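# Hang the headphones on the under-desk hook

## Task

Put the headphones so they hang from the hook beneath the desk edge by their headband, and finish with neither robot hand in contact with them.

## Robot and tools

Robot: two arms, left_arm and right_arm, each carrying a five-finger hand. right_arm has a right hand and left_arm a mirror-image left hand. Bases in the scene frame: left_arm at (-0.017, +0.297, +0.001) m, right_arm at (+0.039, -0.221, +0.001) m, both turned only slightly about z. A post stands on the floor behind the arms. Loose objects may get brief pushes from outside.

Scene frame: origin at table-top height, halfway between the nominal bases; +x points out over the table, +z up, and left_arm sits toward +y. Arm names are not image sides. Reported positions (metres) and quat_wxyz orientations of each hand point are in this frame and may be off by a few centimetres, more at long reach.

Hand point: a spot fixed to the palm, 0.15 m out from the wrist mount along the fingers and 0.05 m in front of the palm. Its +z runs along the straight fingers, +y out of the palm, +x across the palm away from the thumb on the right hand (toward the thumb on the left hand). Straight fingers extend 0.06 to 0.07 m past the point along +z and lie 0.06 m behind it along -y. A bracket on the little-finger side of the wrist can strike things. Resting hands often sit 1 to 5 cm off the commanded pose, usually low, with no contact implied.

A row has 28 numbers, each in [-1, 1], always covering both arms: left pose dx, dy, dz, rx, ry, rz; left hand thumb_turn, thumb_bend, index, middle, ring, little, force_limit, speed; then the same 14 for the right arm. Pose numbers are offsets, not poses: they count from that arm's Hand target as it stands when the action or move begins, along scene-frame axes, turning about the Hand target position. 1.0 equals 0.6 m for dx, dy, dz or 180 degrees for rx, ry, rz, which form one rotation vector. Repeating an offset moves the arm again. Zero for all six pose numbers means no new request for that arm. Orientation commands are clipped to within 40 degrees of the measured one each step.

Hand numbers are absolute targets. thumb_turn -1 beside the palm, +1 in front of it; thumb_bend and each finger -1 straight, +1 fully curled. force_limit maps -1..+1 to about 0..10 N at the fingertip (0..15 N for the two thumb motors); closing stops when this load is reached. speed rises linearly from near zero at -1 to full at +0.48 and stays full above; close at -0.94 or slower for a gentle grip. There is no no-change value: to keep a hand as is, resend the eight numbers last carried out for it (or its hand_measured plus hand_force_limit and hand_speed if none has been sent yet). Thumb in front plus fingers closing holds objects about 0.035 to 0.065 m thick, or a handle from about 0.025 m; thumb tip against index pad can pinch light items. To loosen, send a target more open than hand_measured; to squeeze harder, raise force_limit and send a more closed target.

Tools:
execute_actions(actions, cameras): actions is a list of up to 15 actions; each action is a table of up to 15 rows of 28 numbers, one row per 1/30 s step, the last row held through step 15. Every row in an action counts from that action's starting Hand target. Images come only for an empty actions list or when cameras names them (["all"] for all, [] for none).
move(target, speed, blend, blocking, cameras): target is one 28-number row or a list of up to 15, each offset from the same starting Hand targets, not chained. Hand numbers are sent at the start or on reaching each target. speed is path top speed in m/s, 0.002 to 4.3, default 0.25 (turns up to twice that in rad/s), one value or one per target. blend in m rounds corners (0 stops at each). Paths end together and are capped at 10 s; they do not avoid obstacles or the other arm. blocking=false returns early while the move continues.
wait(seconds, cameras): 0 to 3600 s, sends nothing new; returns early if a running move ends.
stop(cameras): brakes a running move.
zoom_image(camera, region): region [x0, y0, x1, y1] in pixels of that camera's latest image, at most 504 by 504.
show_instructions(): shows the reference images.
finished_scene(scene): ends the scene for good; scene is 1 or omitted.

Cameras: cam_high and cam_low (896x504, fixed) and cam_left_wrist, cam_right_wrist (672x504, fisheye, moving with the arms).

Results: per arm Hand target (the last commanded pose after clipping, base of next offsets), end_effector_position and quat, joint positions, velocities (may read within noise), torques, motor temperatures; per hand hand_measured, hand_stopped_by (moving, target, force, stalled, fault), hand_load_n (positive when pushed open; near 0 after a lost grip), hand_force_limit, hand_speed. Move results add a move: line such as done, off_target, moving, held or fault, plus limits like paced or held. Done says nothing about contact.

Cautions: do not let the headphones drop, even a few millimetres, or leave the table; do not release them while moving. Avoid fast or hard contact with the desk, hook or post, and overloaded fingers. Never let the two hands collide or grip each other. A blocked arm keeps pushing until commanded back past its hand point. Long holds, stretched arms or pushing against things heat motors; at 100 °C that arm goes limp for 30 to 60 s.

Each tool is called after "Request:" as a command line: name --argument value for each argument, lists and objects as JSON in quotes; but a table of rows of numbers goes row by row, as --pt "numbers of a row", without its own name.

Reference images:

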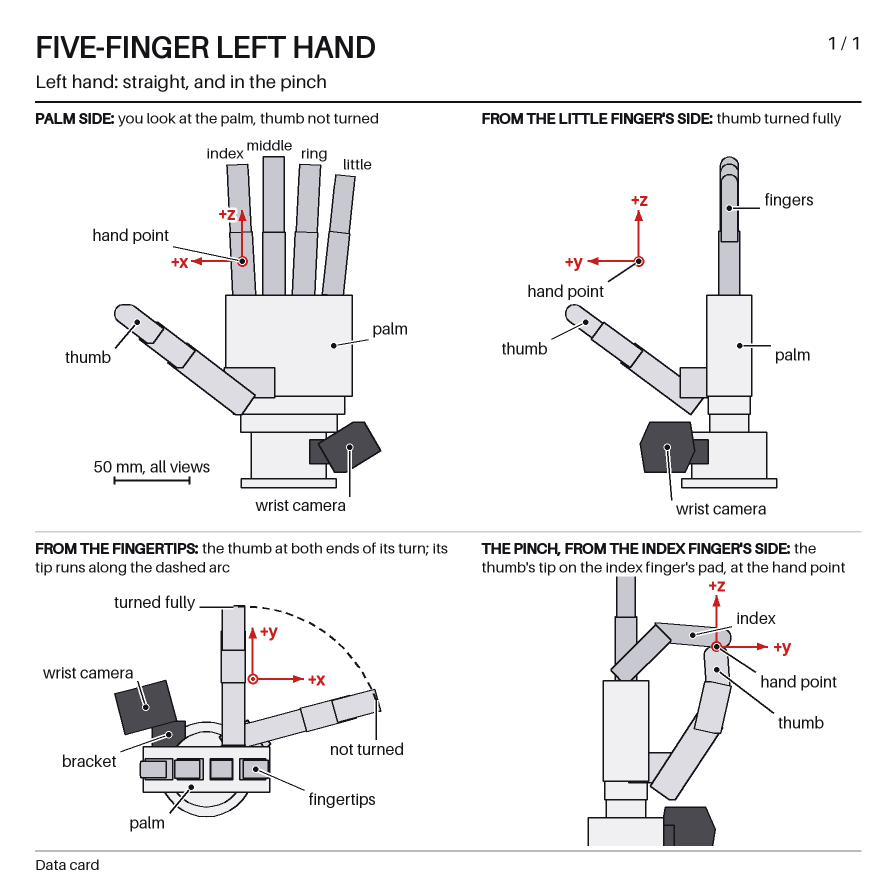

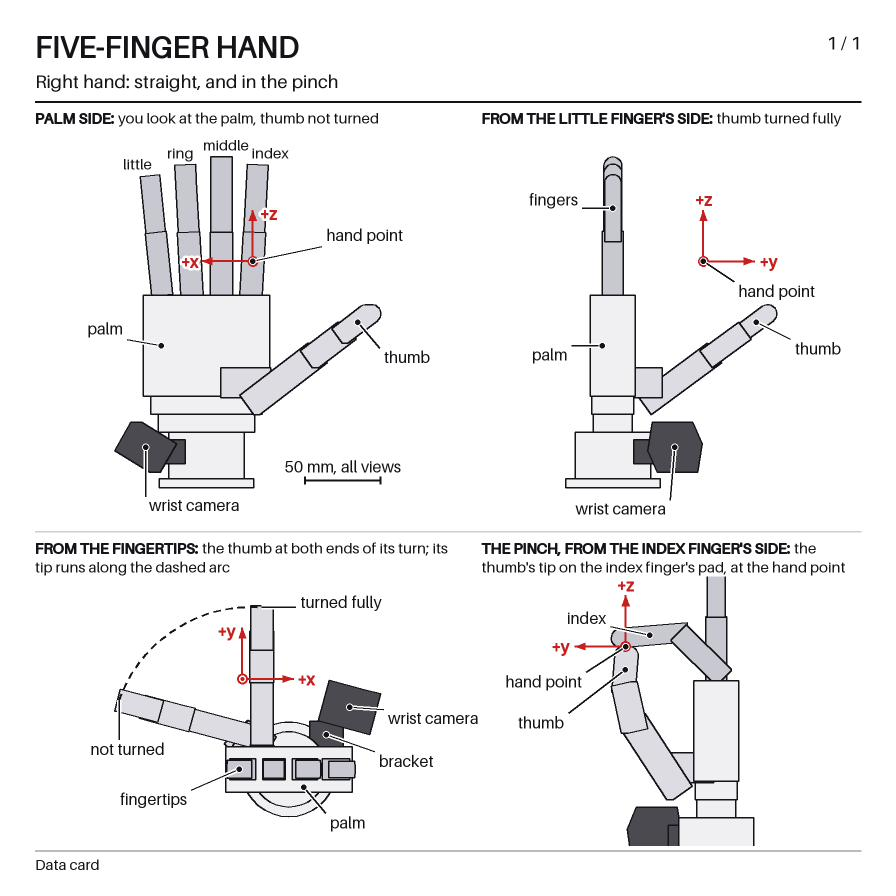

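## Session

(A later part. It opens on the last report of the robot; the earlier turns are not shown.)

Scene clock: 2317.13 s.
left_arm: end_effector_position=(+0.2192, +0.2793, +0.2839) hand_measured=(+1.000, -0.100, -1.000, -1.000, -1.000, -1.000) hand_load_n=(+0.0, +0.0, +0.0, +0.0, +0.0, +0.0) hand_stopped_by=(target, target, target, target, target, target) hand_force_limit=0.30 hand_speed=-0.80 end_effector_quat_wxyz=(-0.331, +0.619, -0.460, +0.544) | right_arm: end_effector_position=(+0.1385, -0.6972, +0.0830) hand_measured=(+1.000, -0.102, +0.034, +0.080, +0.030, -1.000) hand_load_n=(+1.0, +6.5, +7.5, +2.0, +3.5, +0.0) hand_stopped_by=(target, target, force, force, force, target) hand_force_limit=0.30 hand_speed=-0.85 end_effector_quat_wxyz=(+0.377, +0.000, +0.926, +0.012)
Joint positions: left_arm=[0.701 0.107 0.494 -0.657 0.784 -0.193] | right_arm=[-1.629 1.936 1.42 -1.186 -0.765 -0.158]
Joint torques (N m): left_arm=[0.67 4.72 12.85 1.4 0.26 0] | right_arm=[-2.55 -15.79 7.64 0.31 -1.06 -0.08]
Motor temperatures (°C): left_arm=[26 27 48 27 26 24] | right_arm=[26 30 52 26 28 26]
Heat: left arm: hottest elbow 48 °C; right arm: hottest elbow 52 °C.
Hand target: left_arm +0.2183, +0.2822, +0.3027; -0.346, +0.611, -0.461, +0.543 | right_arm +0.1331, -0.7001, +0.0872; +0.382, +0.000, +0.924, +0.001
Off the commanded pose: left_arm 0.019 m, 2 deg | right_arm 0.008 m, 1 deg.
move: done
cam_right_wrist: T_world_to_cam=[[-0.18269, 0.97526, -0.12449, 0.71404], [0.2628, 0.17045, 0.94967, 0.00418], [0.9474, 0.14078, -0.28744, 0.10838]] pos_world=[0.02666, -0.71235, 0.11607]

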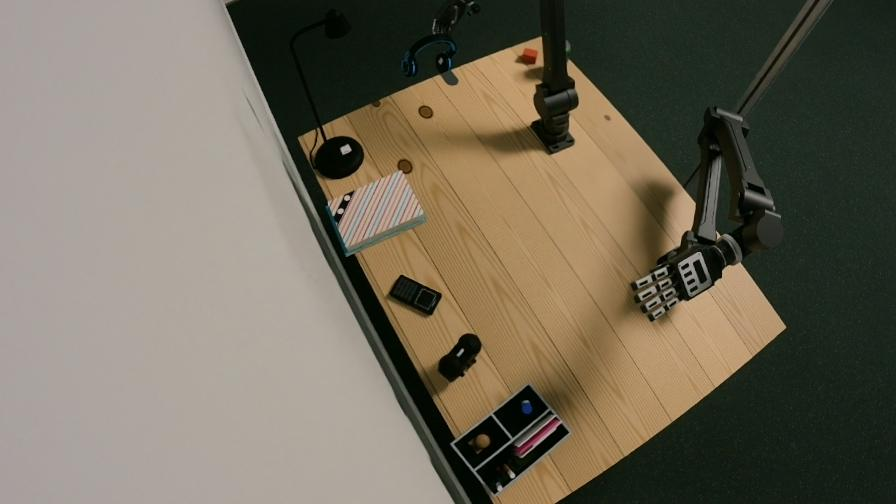

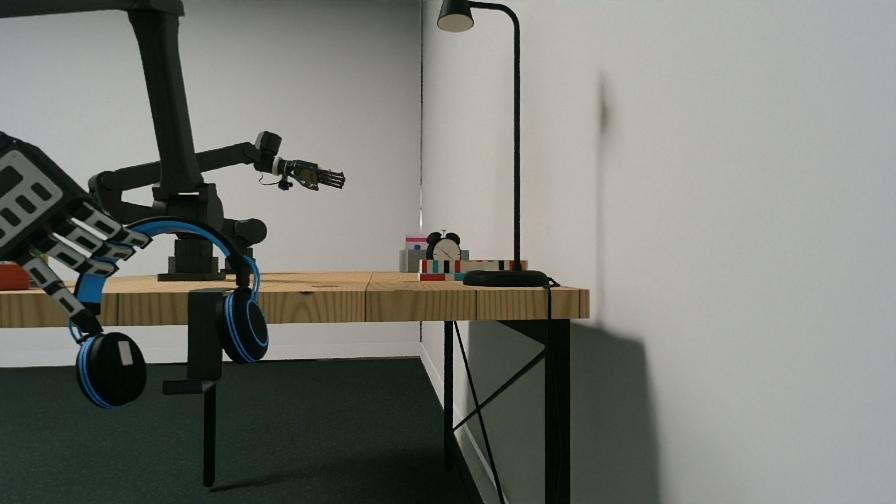

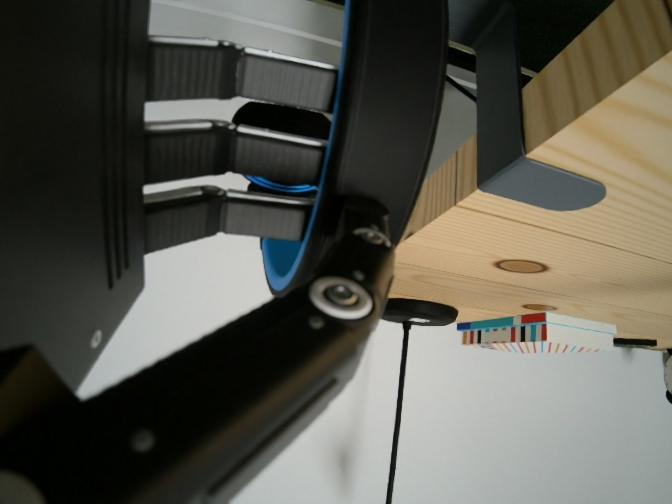

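Request:
move --target '[0,0,0,0,0,0,1,-0.1,-1,-1,-1,-1,0.3,-0.8,-0.0283,-0.01,-0.2,0,0,0,1,-0.1,0.3,0.3,0.25,-1,0.3,-0.85]' --speed 0.07 --cameras '["cam_high","cam_low","cam_right_wrist"]'

Request:
zoom_image --camera "cam_low" --region '[60, 220, 300, 460]'

Request:
zoom_image --camera "cam_high" --region '[400, 0, 560, 110]'

Scene clock: 2407.07 s.
left_arm: end_effector_position=(+0.2192, +0.2793, +0.2839) hand_measured=(+1.000, -0.100, -1.000, -1.000, -1.000, -1.000) hand_load_n=(+0.0, +0.0, -0.5, +0.0, +0.0, +0.0) hand_stopped_by=(target, target, target, target, target, target) hand_force_limit=0.30 hand_speed=-0.80 end_effector_quat_wxyz=(-0.331, +0.619, -0.460, +0.544) | right_arm: end_effector_position=(+0.1232, -0.7035, -0.0355) hand_measured=(+1.000, -0.102, +0.034, +0.080, +0.030, -1.000) hand_load_n=(+1.0, +6.5, +7.5, +2.0, +3.5, +0.0) hand_stopped_by=(target, target, force, force, force, target) hand_force_limit=0.30 hand_speed=-0.85 end_effector_quat_wxyz=(+0.378, -0.001, +0.926, +0.010)
Joint positions: left_arm=[0.701 0.107 0.494 -0.657 0.784 -0.193] | right_arm=[-1.656 2.14 1.39 -0.976 -0.763 -0.197]
Joint torques (N m): left_arm=[0.62 4.84 12.88 1.42 0.27 -0.01] | right_arm=[-1.44 -16.91 6.32 0.28 -1.03 -0.06]
Motor temperatures (°C): left_arm=[26 27 48 27 26 24] | right_arm=[26 32 42 26 28 26]
Heat: left arm: hottest elbow 48 °C; right arm: hottest elbow 42 °C.
Hand target: left_arm +0.2183, +0.2822, +0.3027; -0.346, +0.611, -0.461, +0.543 | right_arm +0.1162, -0.7061, -0.0328; +0.382, +0.000, +0.924, +0.001
Off the commanded pose: left_arm 0.019 m, 2 deg | right_arm 0.008 m, 1 deg.
move: done
cam_right_wrist: T_world_to_cam=[[-0.18408, 0.97457, -0.12777, 0.70223], [0.26086, 0.17377, 0.94961, 0.12437], [0.94766, 0.14147, -0.28622, 0.09028]] pos_world=[0.01127, -0.71875, -0.00253]

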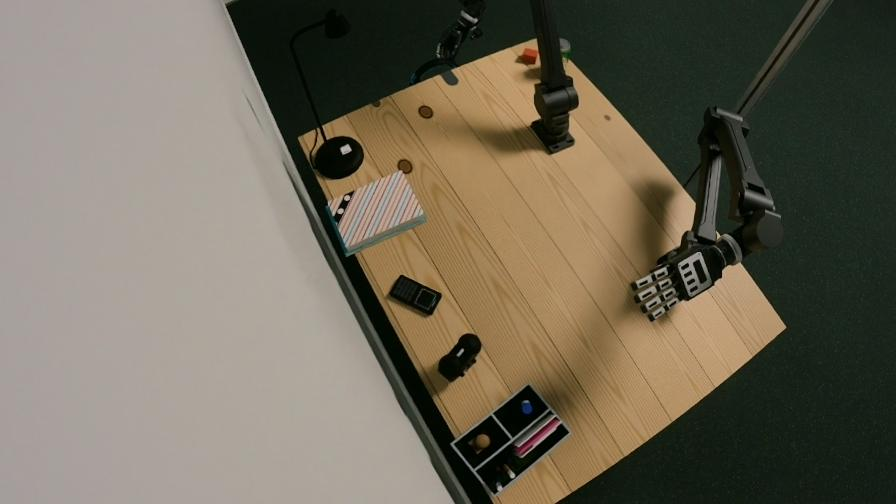

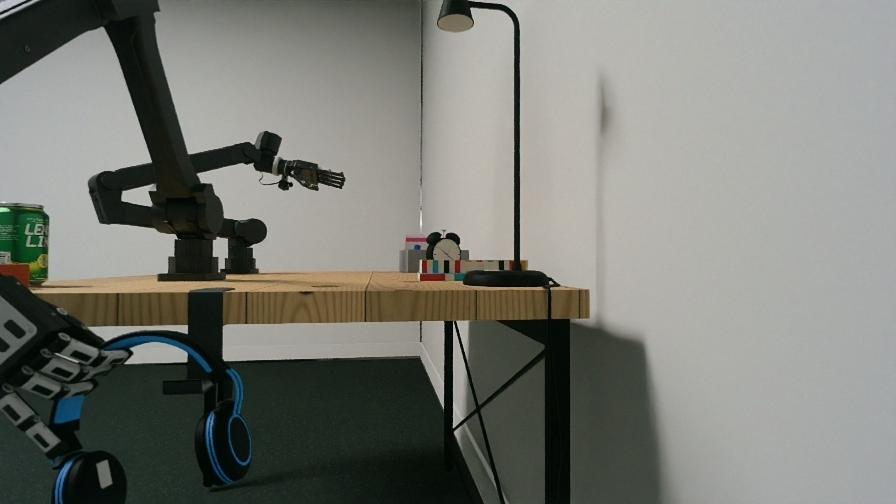

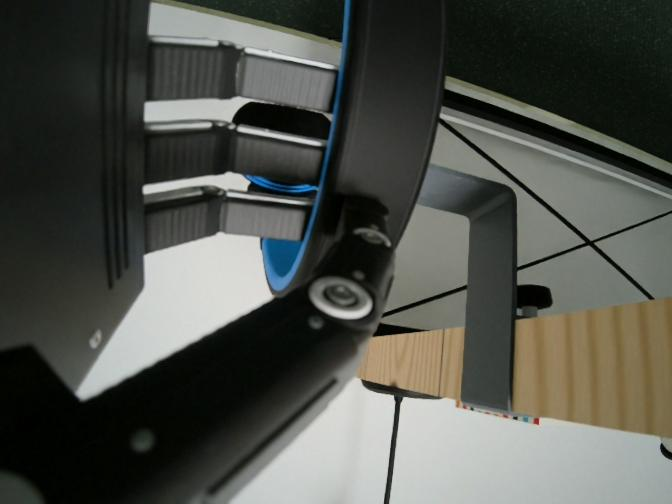

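Scaled by 2.100 from the camera's image (finer frame: 1280x720).

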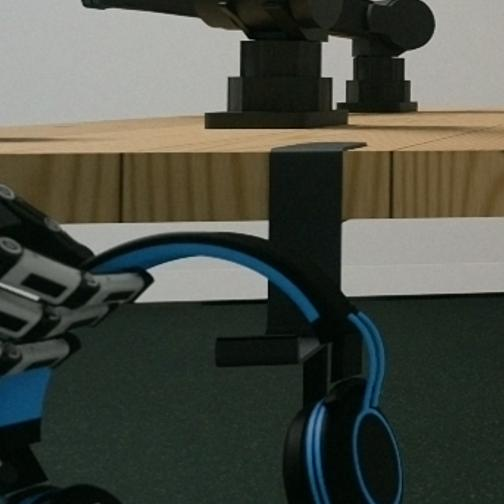

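Scaled by 3.150 from the camera's image (finer frame: 1280x720).

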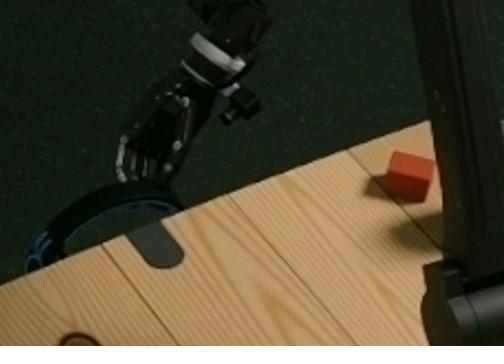

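Request:
zoom_image --camera "cam_right_wrist" --region '[340, 120, 640, 440]'

Scaled by 1.575 from the camera's image (finer frame: 960x720).

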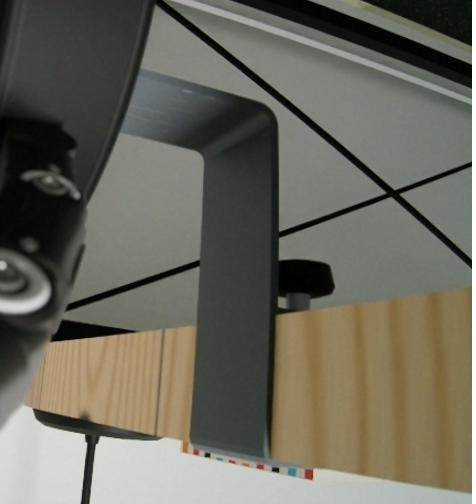

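Request:
move --target '[0,0,0,0,0,0,1,-0.1,-1,-1,-1,-1,0.3,-0.8,0,0,-0.07,0,0,0,1,-0.1,0.3,0.3,0.25,-1,0.3,-0.85]' --speed 0.05 --cameras '["cam_high","cam_low","cam_right_wrist"]'

Request:
zoom_image --camera "cam_low" --region '[60, 260, 300, 500]'

Request:
zoom_image --camera "cam_right_wrist" --region '[240, 0, 640, 440]'

Scene clock: 2506.17 s.
left_arm: end_effector_position=(+0.2192, +0.2793, +0.2839) hand_measured=(+1.000, -0.100, -1.000, -1.000, -1.000, -1.000) hand_load_n=(+0.0, +0.0, +0.0, -0.5, +0.0, +0.0) hand_stopped_by=(target, target, target, target, target, target) hand_force_limit=0.30 hand_speed=-0.80 end_effector_quat_wxyz=(-0.331, +0.619, -0.460, +0.544) | right_arm: end_effector_position=(+0.1230, -0.7042, -0.0763) hand_measured=(+1.000, -0.102, +0.034, +0.080, +0.030, -1.000) hand_load_n=(+1.0, +6.5, +7.5, +2.0, +3.5, +0.0) hand_stopped_by=(target, target, force, force, force, target) hand_force_limit=0.30 hand_speed=-0.85 end_effector_quat_wxyz=(+0.378, -0.002, +0.926, +0.009)
Joint positions: left_arm=[0.701 0.107 0.494 -0.657 0.784 -0.193] | right_arm=[-1.656 2.215 1.39 -0.898 -0.763 -0.197]
Joint torques (N m): left_arm=[0.56 4.78 12.85 1.42 0.27 -0.01] | right_arm=[-1.9 -17.14 5.65 0.43 -1.04 -0.05]
Heat: left arm: hottest elbow 48 °C; right arm: hottest elbow 39 °C.
Hand target: left_arm +0.2183, +0.2822, +0.3027; -0.346, +0.611, -0.461, +0.543 | right_arm +0.1162, -0.7062, -0.0748; +0.382, +0.000, +0.924, +0.001
Off the commanded pose: left_arm 0.019 m, 2 deg | right_arm 0.007 m, 1 deg.
move: done
cam_right_wrist: T_world_to_cam=[[-0.18447, 0.97403, -0.13128, 0.69715], [0.26122, 0.17735, 0.94885, 0.1657], [0.94749, 0.14074, -0.28715, 0.07826]] pos_world=[0.01117, -0.71945, -0.04323]

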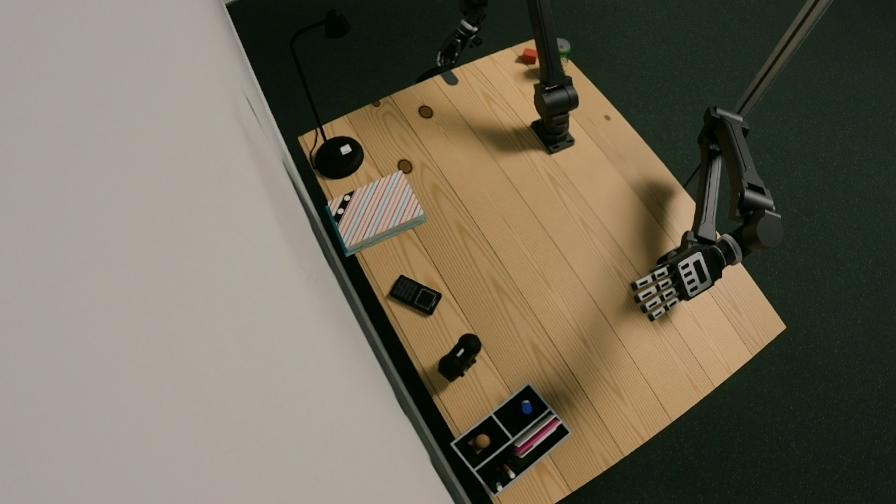

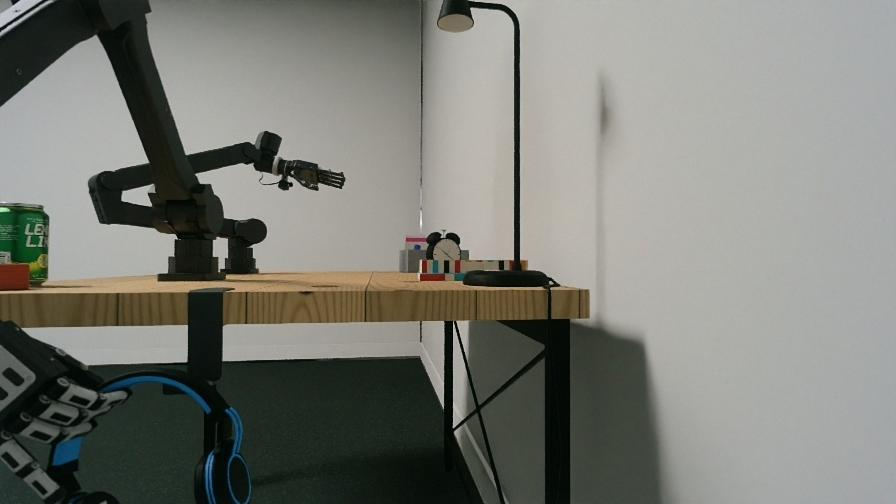

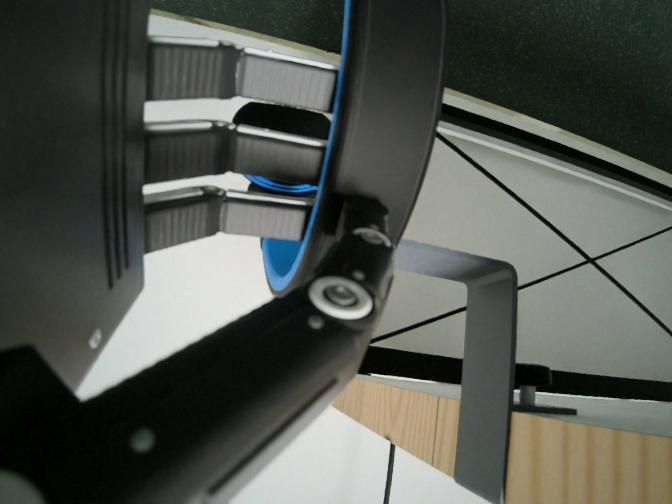

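Scaled by 2.100 from the camera's image (finer frame: 1280x720).

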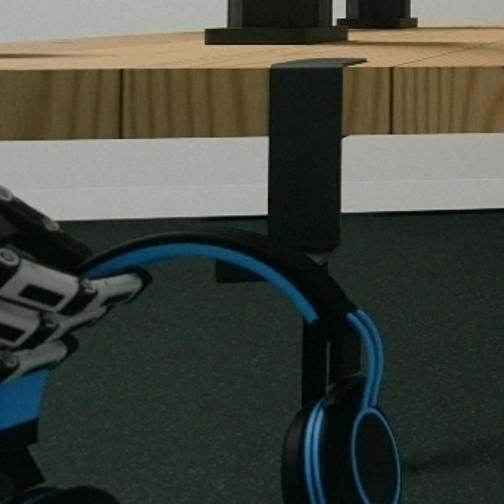

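Scaled by 1.145 from the camera's image (finer frame: 960x720).

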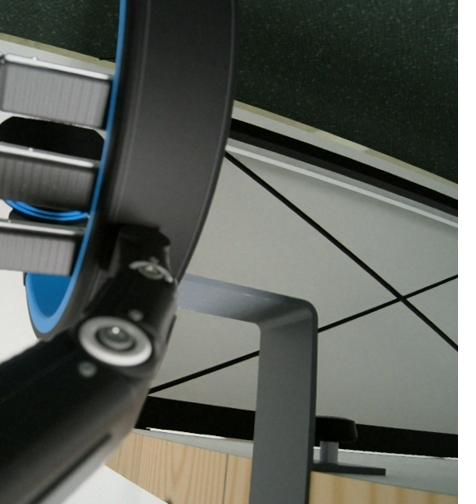

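Request:
move --target '[0,0,0,0,0,0,1,-0.1,-1,-1,-1,-1,0.3,-0.8,0.015,0.05,0.009,0,0,0,1,-0.1,0.3,0.3,0.25,-1,0.3,-0.85]' --speed 0.04 --cameras '["cam_low","cam_right_wrist"]'

Request:
zoom_image --camera "cam_low" --region '[60, 260, 300, 500]'

Request:
zoom_image --camera "cam_right_wrist" --region '[240, 0, 640, 440]'

Scene clock: 2548.53 s.
left_arm: end_effector_position=(+0.2192, +0.2793, +0.2839) hand_measured=(+1.000, -0.100, -1.000, -1.000, -1.000, -1.000) hand_load_n=(+0.0, +0.0, +0.0, +0.0, +0.0, +0.0) hand_stopped_by=(target, target, target, target, target, target) hand_force_limit=0.30 hand_speed=-0.80 end_effector_quat_wxyz=(-0.331, +0.619, -0.460, +0.544) | right_arm: end_effector_position=(+0.1269, -0.6749, -0.0820) hand_measured=(+1.000, -0.102, +0.034, +0.080, +0.030, -1.000) hand_load_n=(+1.0, +7.0, +7.0, +3.0, +3.0, +0.0) hand_stopped_by=(target, target, force, force, force, target) hand_force_limit=0.30 hand_speed=-0.85 end_effector_quat_wxyz=(+0.381, +0.000, +0.925, +0.011)
Joint positions: left_arm=[0.701 0.107 0.494 -0.657 0.784 -0.193] | right_arm=[-1.657 2.179 1.287 -0.836 -0.768 -0.197]
Joint torques (N m): left_arm=[0.62 4.78 12.86 1.42 0.26 -0.01] | right_arm=[-1.38 -18.02 4.21 -0.05 -0.87 0.02]
Heat: left arm: hottest elbow 49 °C; right arm: hottest elbow 39 °C.
Hand target: left_arm +0.2183, +0.2822, +0.3027; -0.346, +0.611, -0.461, +0.543 | right_arm +0.1251, -0.6762, -0.0693; +0.382, +0.000, +0.924, +0.001
Off the commanded pose: left_arm 0.019 m, 2 deg | right_arm 0.013 m, 1 deg.
move: off_target (right_arm)
cam_right_wrist: T_world_to_cam=[[-0.18149, 0.97506, -0.12777, 0.66917], [0.25632, 0.17234, 0.9511, 0.16236], [0.9494, 0.13986, -0.28121, 0.06854]] pos_world=[0.01476, -0.69005, -0.04965]

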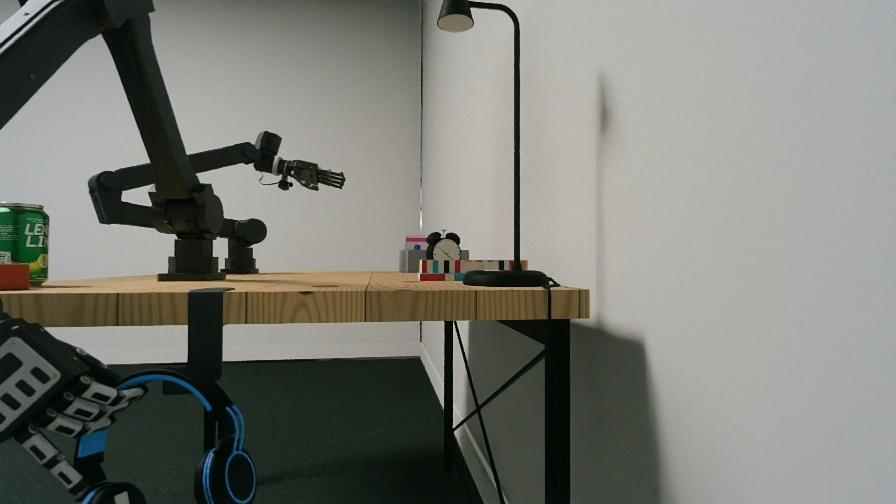

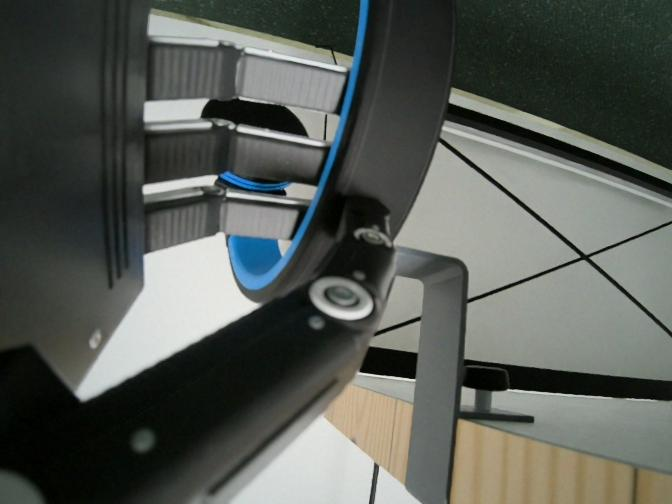

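Scaled by 2.100 from the camera's image (finer frame: 1280x720).

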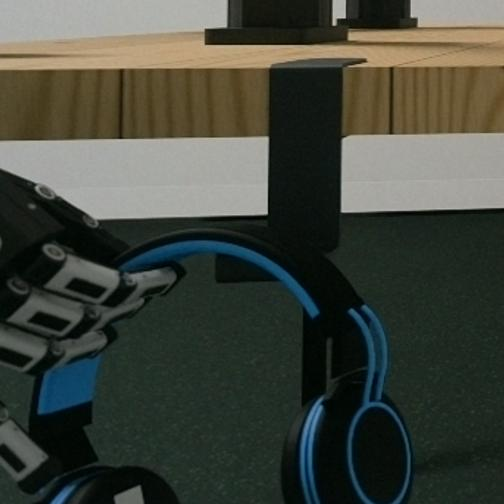

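Scaled by 1.145 from the camera's image (finer frame: 960x720).

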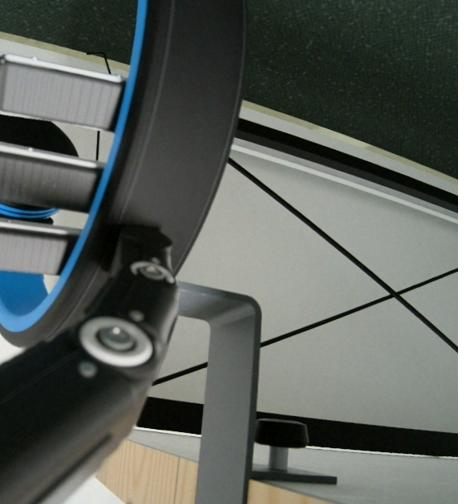

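Request:
move --target '[0,0,0,0,0,0,1,-0.1,-1,-1,-1,-1,0.3,-0.8,0,-0.075,0.02,0,0,0,1,-0.1,0.3,0.3,0.25,-1,0.3,-0.85]' --speed 0.05 --cameras '["cam_low","cam_right_wrist"]'

Request:
move --target '[0,0,0,0,0,0,1,-0.1,-1,-1,-1,-1,0.3,-0.8,0.02,0,0.2,0,0,0,1,-0.1,0.3,0.3,0.25,-1,0.3,-0.85]' --speed 0.08 --cameras '["cam_low","cam_right_wrist","cam_high"]'

Request:
zoom_image --camera "cam_low" --region '[60, 170, 300, 410]'

Request:
zoom_image --camera "cam_high" --region '[400, 0, 500, 90]'

Scene clock: 2590.73 s.
left_arm: end_effector_position=(+0.2192, +0.2793, +0.2839) hand_measured=(+1.000, -0.100, -1.000, -1.000, -1.000, -1.000) hand_load_n=(+0.0, +0.0, +0.0, +0.0, +0.0, +0.0) hand_stopped_by=(target, target, target, target, target, target) hand_force_limit=0.30 hand_speed=-0.80 end_effector_quat_wxyz=(-0.331, +0.619, -0.460, +0.544) | right_arm: end_effector_position=(+0.1229, -0.7028, -0.0684) hand_measured=(+1.000, -0.102, +0.034, +0.080, +0.030, -1.000) hand_load_n=(+1.0, +6.0, +7.5, +3.0, +3.5, +0.0) hand_stopped_by=(target, target, force, force, force, target) hand_force_limit=0.30 hand_speed=-0.85 end_effector_quat_wxyz=(+0.380, -0.001, +0.925, +0.010)
Joint positions: left_arm=[0.701 0.107 0.494 -0.657 0.784 -0.193] | right_arm=[-1.657 2.199 1.385 -0.913 -0.766 -0.197]
Joint torques (N m): left_arm=[0.62 4.78 12.86 1.4 0.26 -0.01] | right_arm=[-0.15 -16.91 9.66 -0.75 -1.07 0.15]
Heat: left arm: hottest elbow 49 °C; right arm: hottest elbow 38 °C.
Hand target: left_arm +0.2183, +0.2822, +0.3027; -0.346, +0.611, -0.461, +0.543 | right_arm +0.1251, -0.7212, -0.0574; +0.382, +0.000, +0.924, +0.000
Off the commanded pose: left_arm 0.019 m, 2 deg | right_arm 0.022 m, 1 deg.
move: off_target (right_arm)
cam_right_wrist: T_world_to_cam=[[-0.18201, 0.97484, -0.12867, 0.69726], [0.25818, 0.17365, 0.95036, 0.15583], [0.9488, 0.13976, -0.28329, 0.07991]] pos_world=[0.01086, -0.71795, -0.03574]

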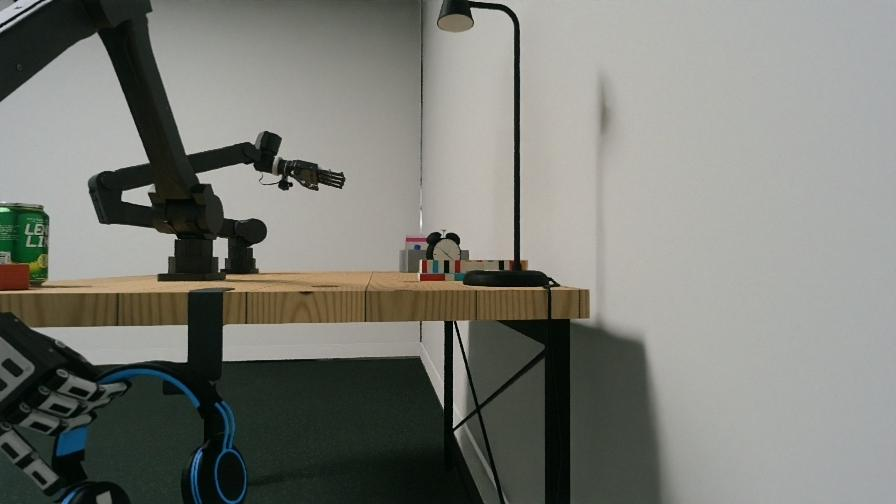

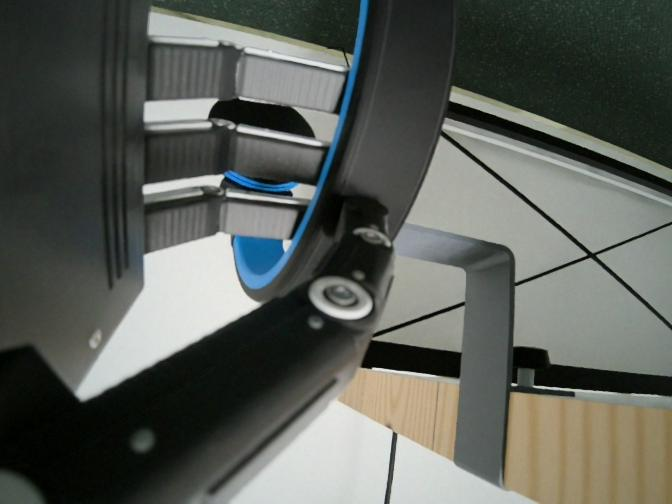

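Scene clock: 2592.73 s.
left_arm: end_effector_position=(+0.2192, +0.2793, +0.2839) hand_measured=(+1.000, -0.100, -1.000, -1.000, -1.000, -1.000) hand_load_n=(+0.0, +0.0, +0.0, +0.0, +0.0, +0.0) hand_stopped_by=(target, target, target, target, target, target) hand_force_limit=0.30 hand_speed=-0.80 end_effector_quat_wxyz=(-0.331, +0.619, -0.460, +0.544) | right_arm: end_effector_position=(+0.1292, -0.7001, +0.0331) hand_measured=(+1.000, -0.102, +0.034, +0.080, +0.030, -1.000) hand_load_n=(+1.0, +6.5, +7.5, +3.0, +3.5, +0.0) hand_stopped_by=(target, target, force, force, force, target) hand_force_limit=0.30 hand_speed=-0.85 end_effector_quat_wxyz=(+0.381, +0.009, +0.924, +0.024)
Joint positions: left_arm=[0.701 0.107 0.494 -0.657 0.784 -0.193] | right_arm=[-1.648 2.032 1.413 -1.126 -0.768 -0.174]
Joint torques (N m): left_arm=[0.62 4.72 12.85 1.4 0.26 -0.01] | right_arm=[0.5 -18.61 11.48 -0.59 -1.05 0.2]
Heat: left arm: hottest elbow 49 °C; right arm: hottest elbow 38 °C.
Hand target: left_arm +0.2183, +0.2822, +0.3027; -0.346, +0.611, -0.461, +0.543 | right_arm +0.1371, -0.7212, +0.0625; +0.382, +0.000, +0.924, +0.001
Off the commanded pose: left_arm 0.019 m, 2 deg | right_arm 0.037 m, 3 deg.
move: off_target (right_arm)
cam_right_wrist: T_world_to_cam=[[-0.17496, 0.97989, -0.09599, 0.71034], [0.25635, 0.13947, 0.95647, 0.03345], [0.95062, 0.14274, -0.2756, 0.10388]] pos_world=[0.01696, -0.71554, 0.06483]
Images, in order (width x height): cam_high 896x504, cam_low 896x504, cam_right_wrist 672x504.

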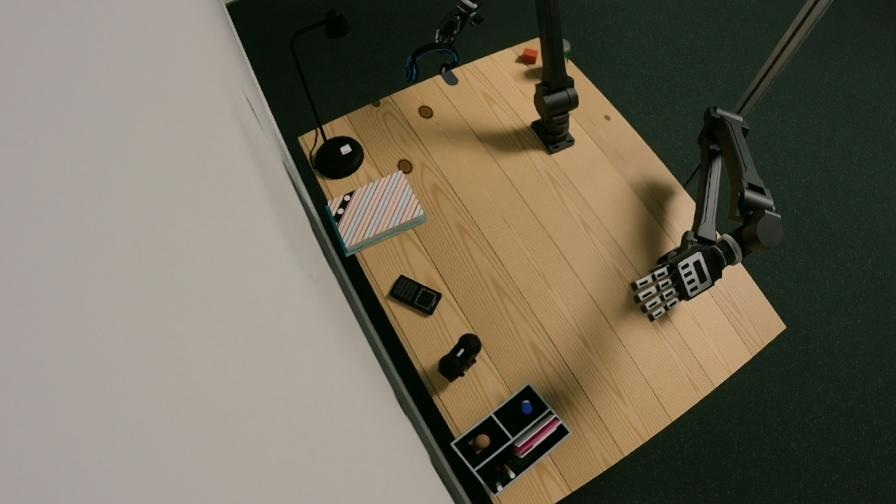

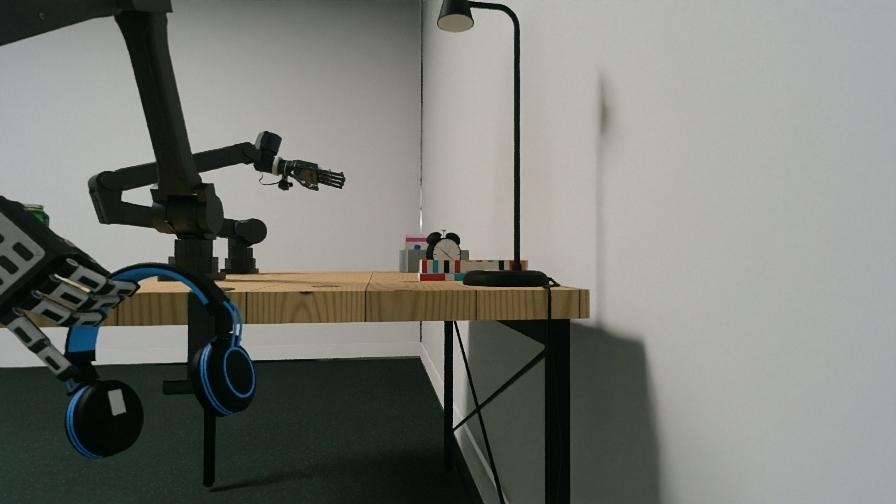

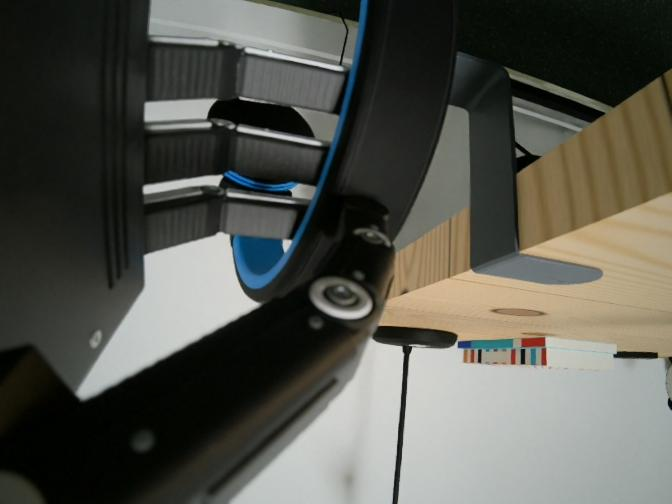

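Scaled by 2.100 from the camera's image (finer frame: 1280x720).

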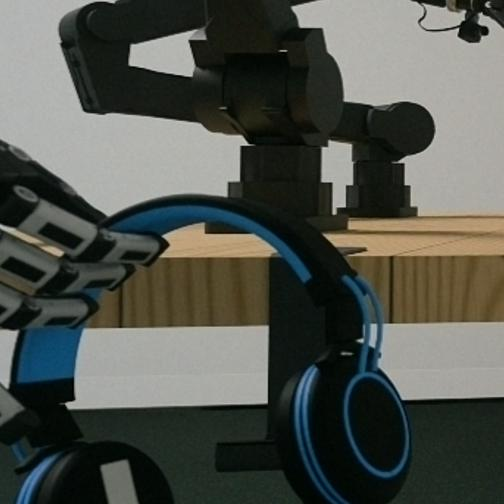

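Scaled by 5.040 from the camera's image (finer frame: 1280x720).

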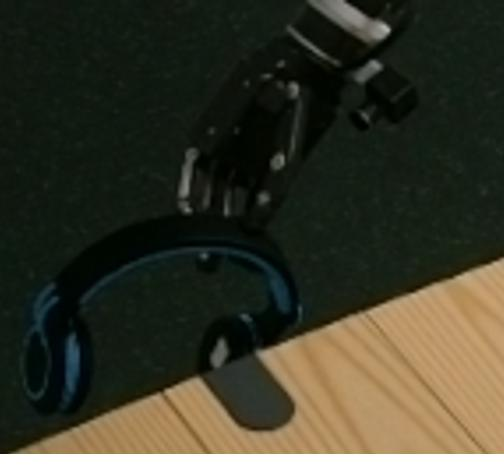

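Request:
move --target '[0,0,0,0,0,0,1,-0.1,-1,-1,-1,-1,0.3,-0.8,0,-0.03,0.03,0,-0.0667,0.0444,1,-0.1,0.3,0.3,0.25,-1,0.3,-0.85]' --speed 0.06 --cameras '["cam_low","cam_right_wrist","cam_high"]'

Request:
zoom_image --camera "cam_low" --region '[40, 170, 280, 410]'

Request:
zoom_image --camera "cam_high" --region '[400, 0, 500, 90]'

Scene clock: 2738.17 s.
left_arm: end_effector_position=(+0.2192, +0.2793, +0.2839) hand_measured=(+1.000, -0.100, -1.000, -1.000, -1.000, -1.000) hand_load_n=(+0.0, +0.0, +0.0, +0.0, +0.0, +0.0) hand_stopped_by=(target, target, target, target, target, target) hand_force_limit=0.30 hand_speed=-0.80 end_effector_quat_wxyz=(-0.331, +0.619, -0.460, +0.544) | right_arm: end_effector_position=(+0.1348, -0.7230, +0.0659) hand_measured=(+1.000, -0.102, +0.034, +0.080, +0.030, -1.000) hand_load_n=(+1.0, +6.5, +7.5, +3.0, +3.0, -0.5) hand_stopped_by=(target, target, force, force, force, target) hand_force_limit=0.30 hand_speed=-0.85 end_effector_quat_wxyz=(+0.473, -0.050, +0.879, +0.045)
Joint positions: left_arm=[0.701 0.107 0.494 -0.657 0.784 -0.193] | right_arm=[-1.648 2.167 1.636 -1.432 -0.935 -0.438]
Joint torques (N m): left_arm=[0.62 4.72 12.86 1.42 0.26 0] | right_arm=[0.03 -17.9 11.85 -1.14 -1.2 -0.14]
Heat: left arm: hottest elbow 49 °C; right arm: hottest elbow 42 °C.
Hand target: left_arm +0.2183, +0.2822, +0.3027; -0.346, +0.611, -0.461, +0.543 | right_arm +0.1372, -0.7392, +0.0807; +0.476, -0.064, +0.877, +0.027
Off the commanded pose: left_arm 0.019 m, 2 deg | right_arm 0.022 m, 3 deg.
move: off_target (right_arm)
cam_right_wrist: T_world_to_cam=[[-0.26638, 0.95225, -0.14921, 0.73267], [0.03492, 0.16424, 0.9858, 0.04958], [0.96323, 0.25739, -0.077, 0.17896]] pos_world=[0.02106, -0.75189, 0.07423]
Images, in order (width x height): cam_high 896x504, cam_low 896x504, cam_right_wrist 672x504.

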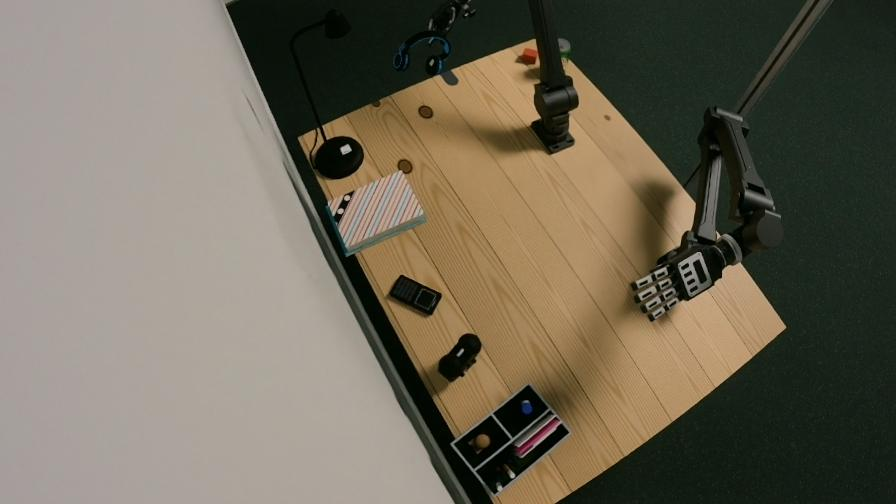

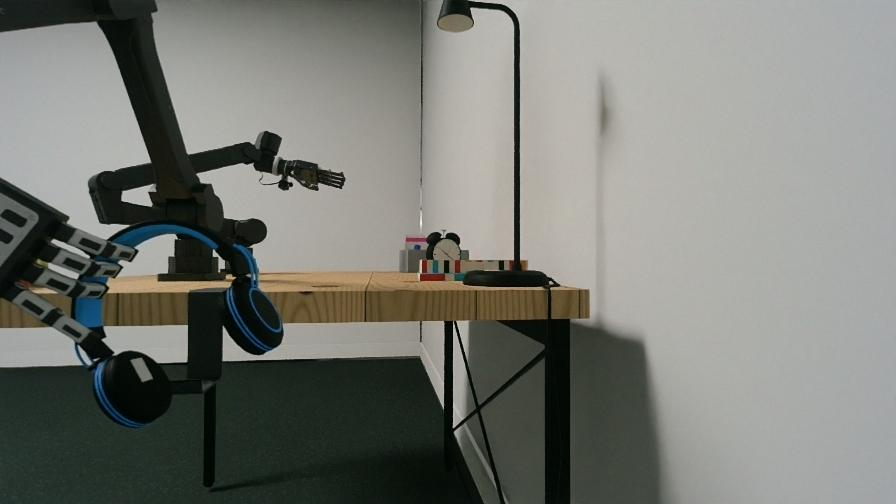

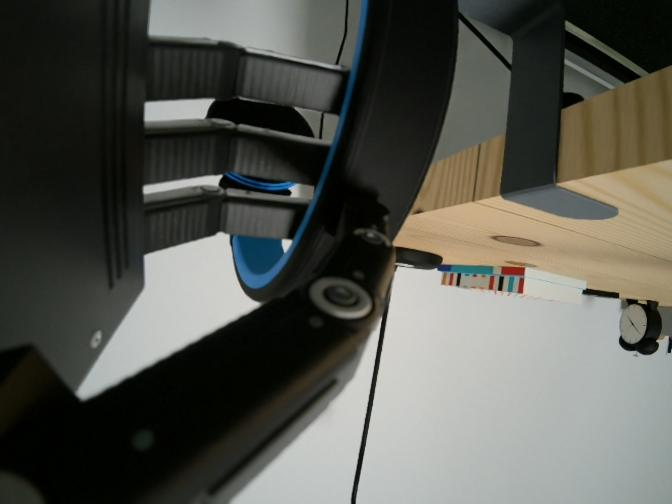

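Scaled by 2.100 from the camera's image (finer frame: 1280x720).

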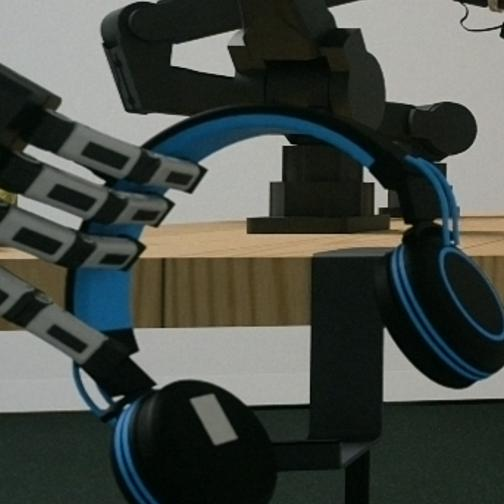

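Scaled by 5.040 from the camera's image (finer frame: 1280x720).

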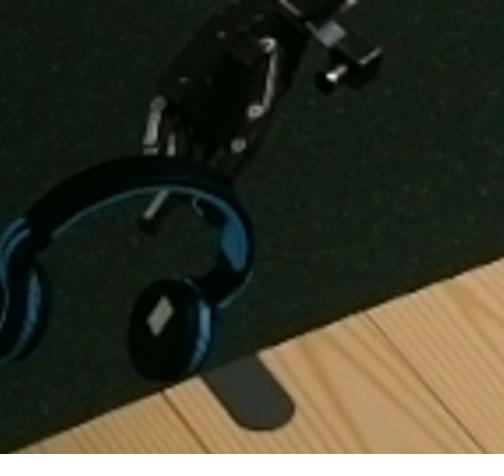

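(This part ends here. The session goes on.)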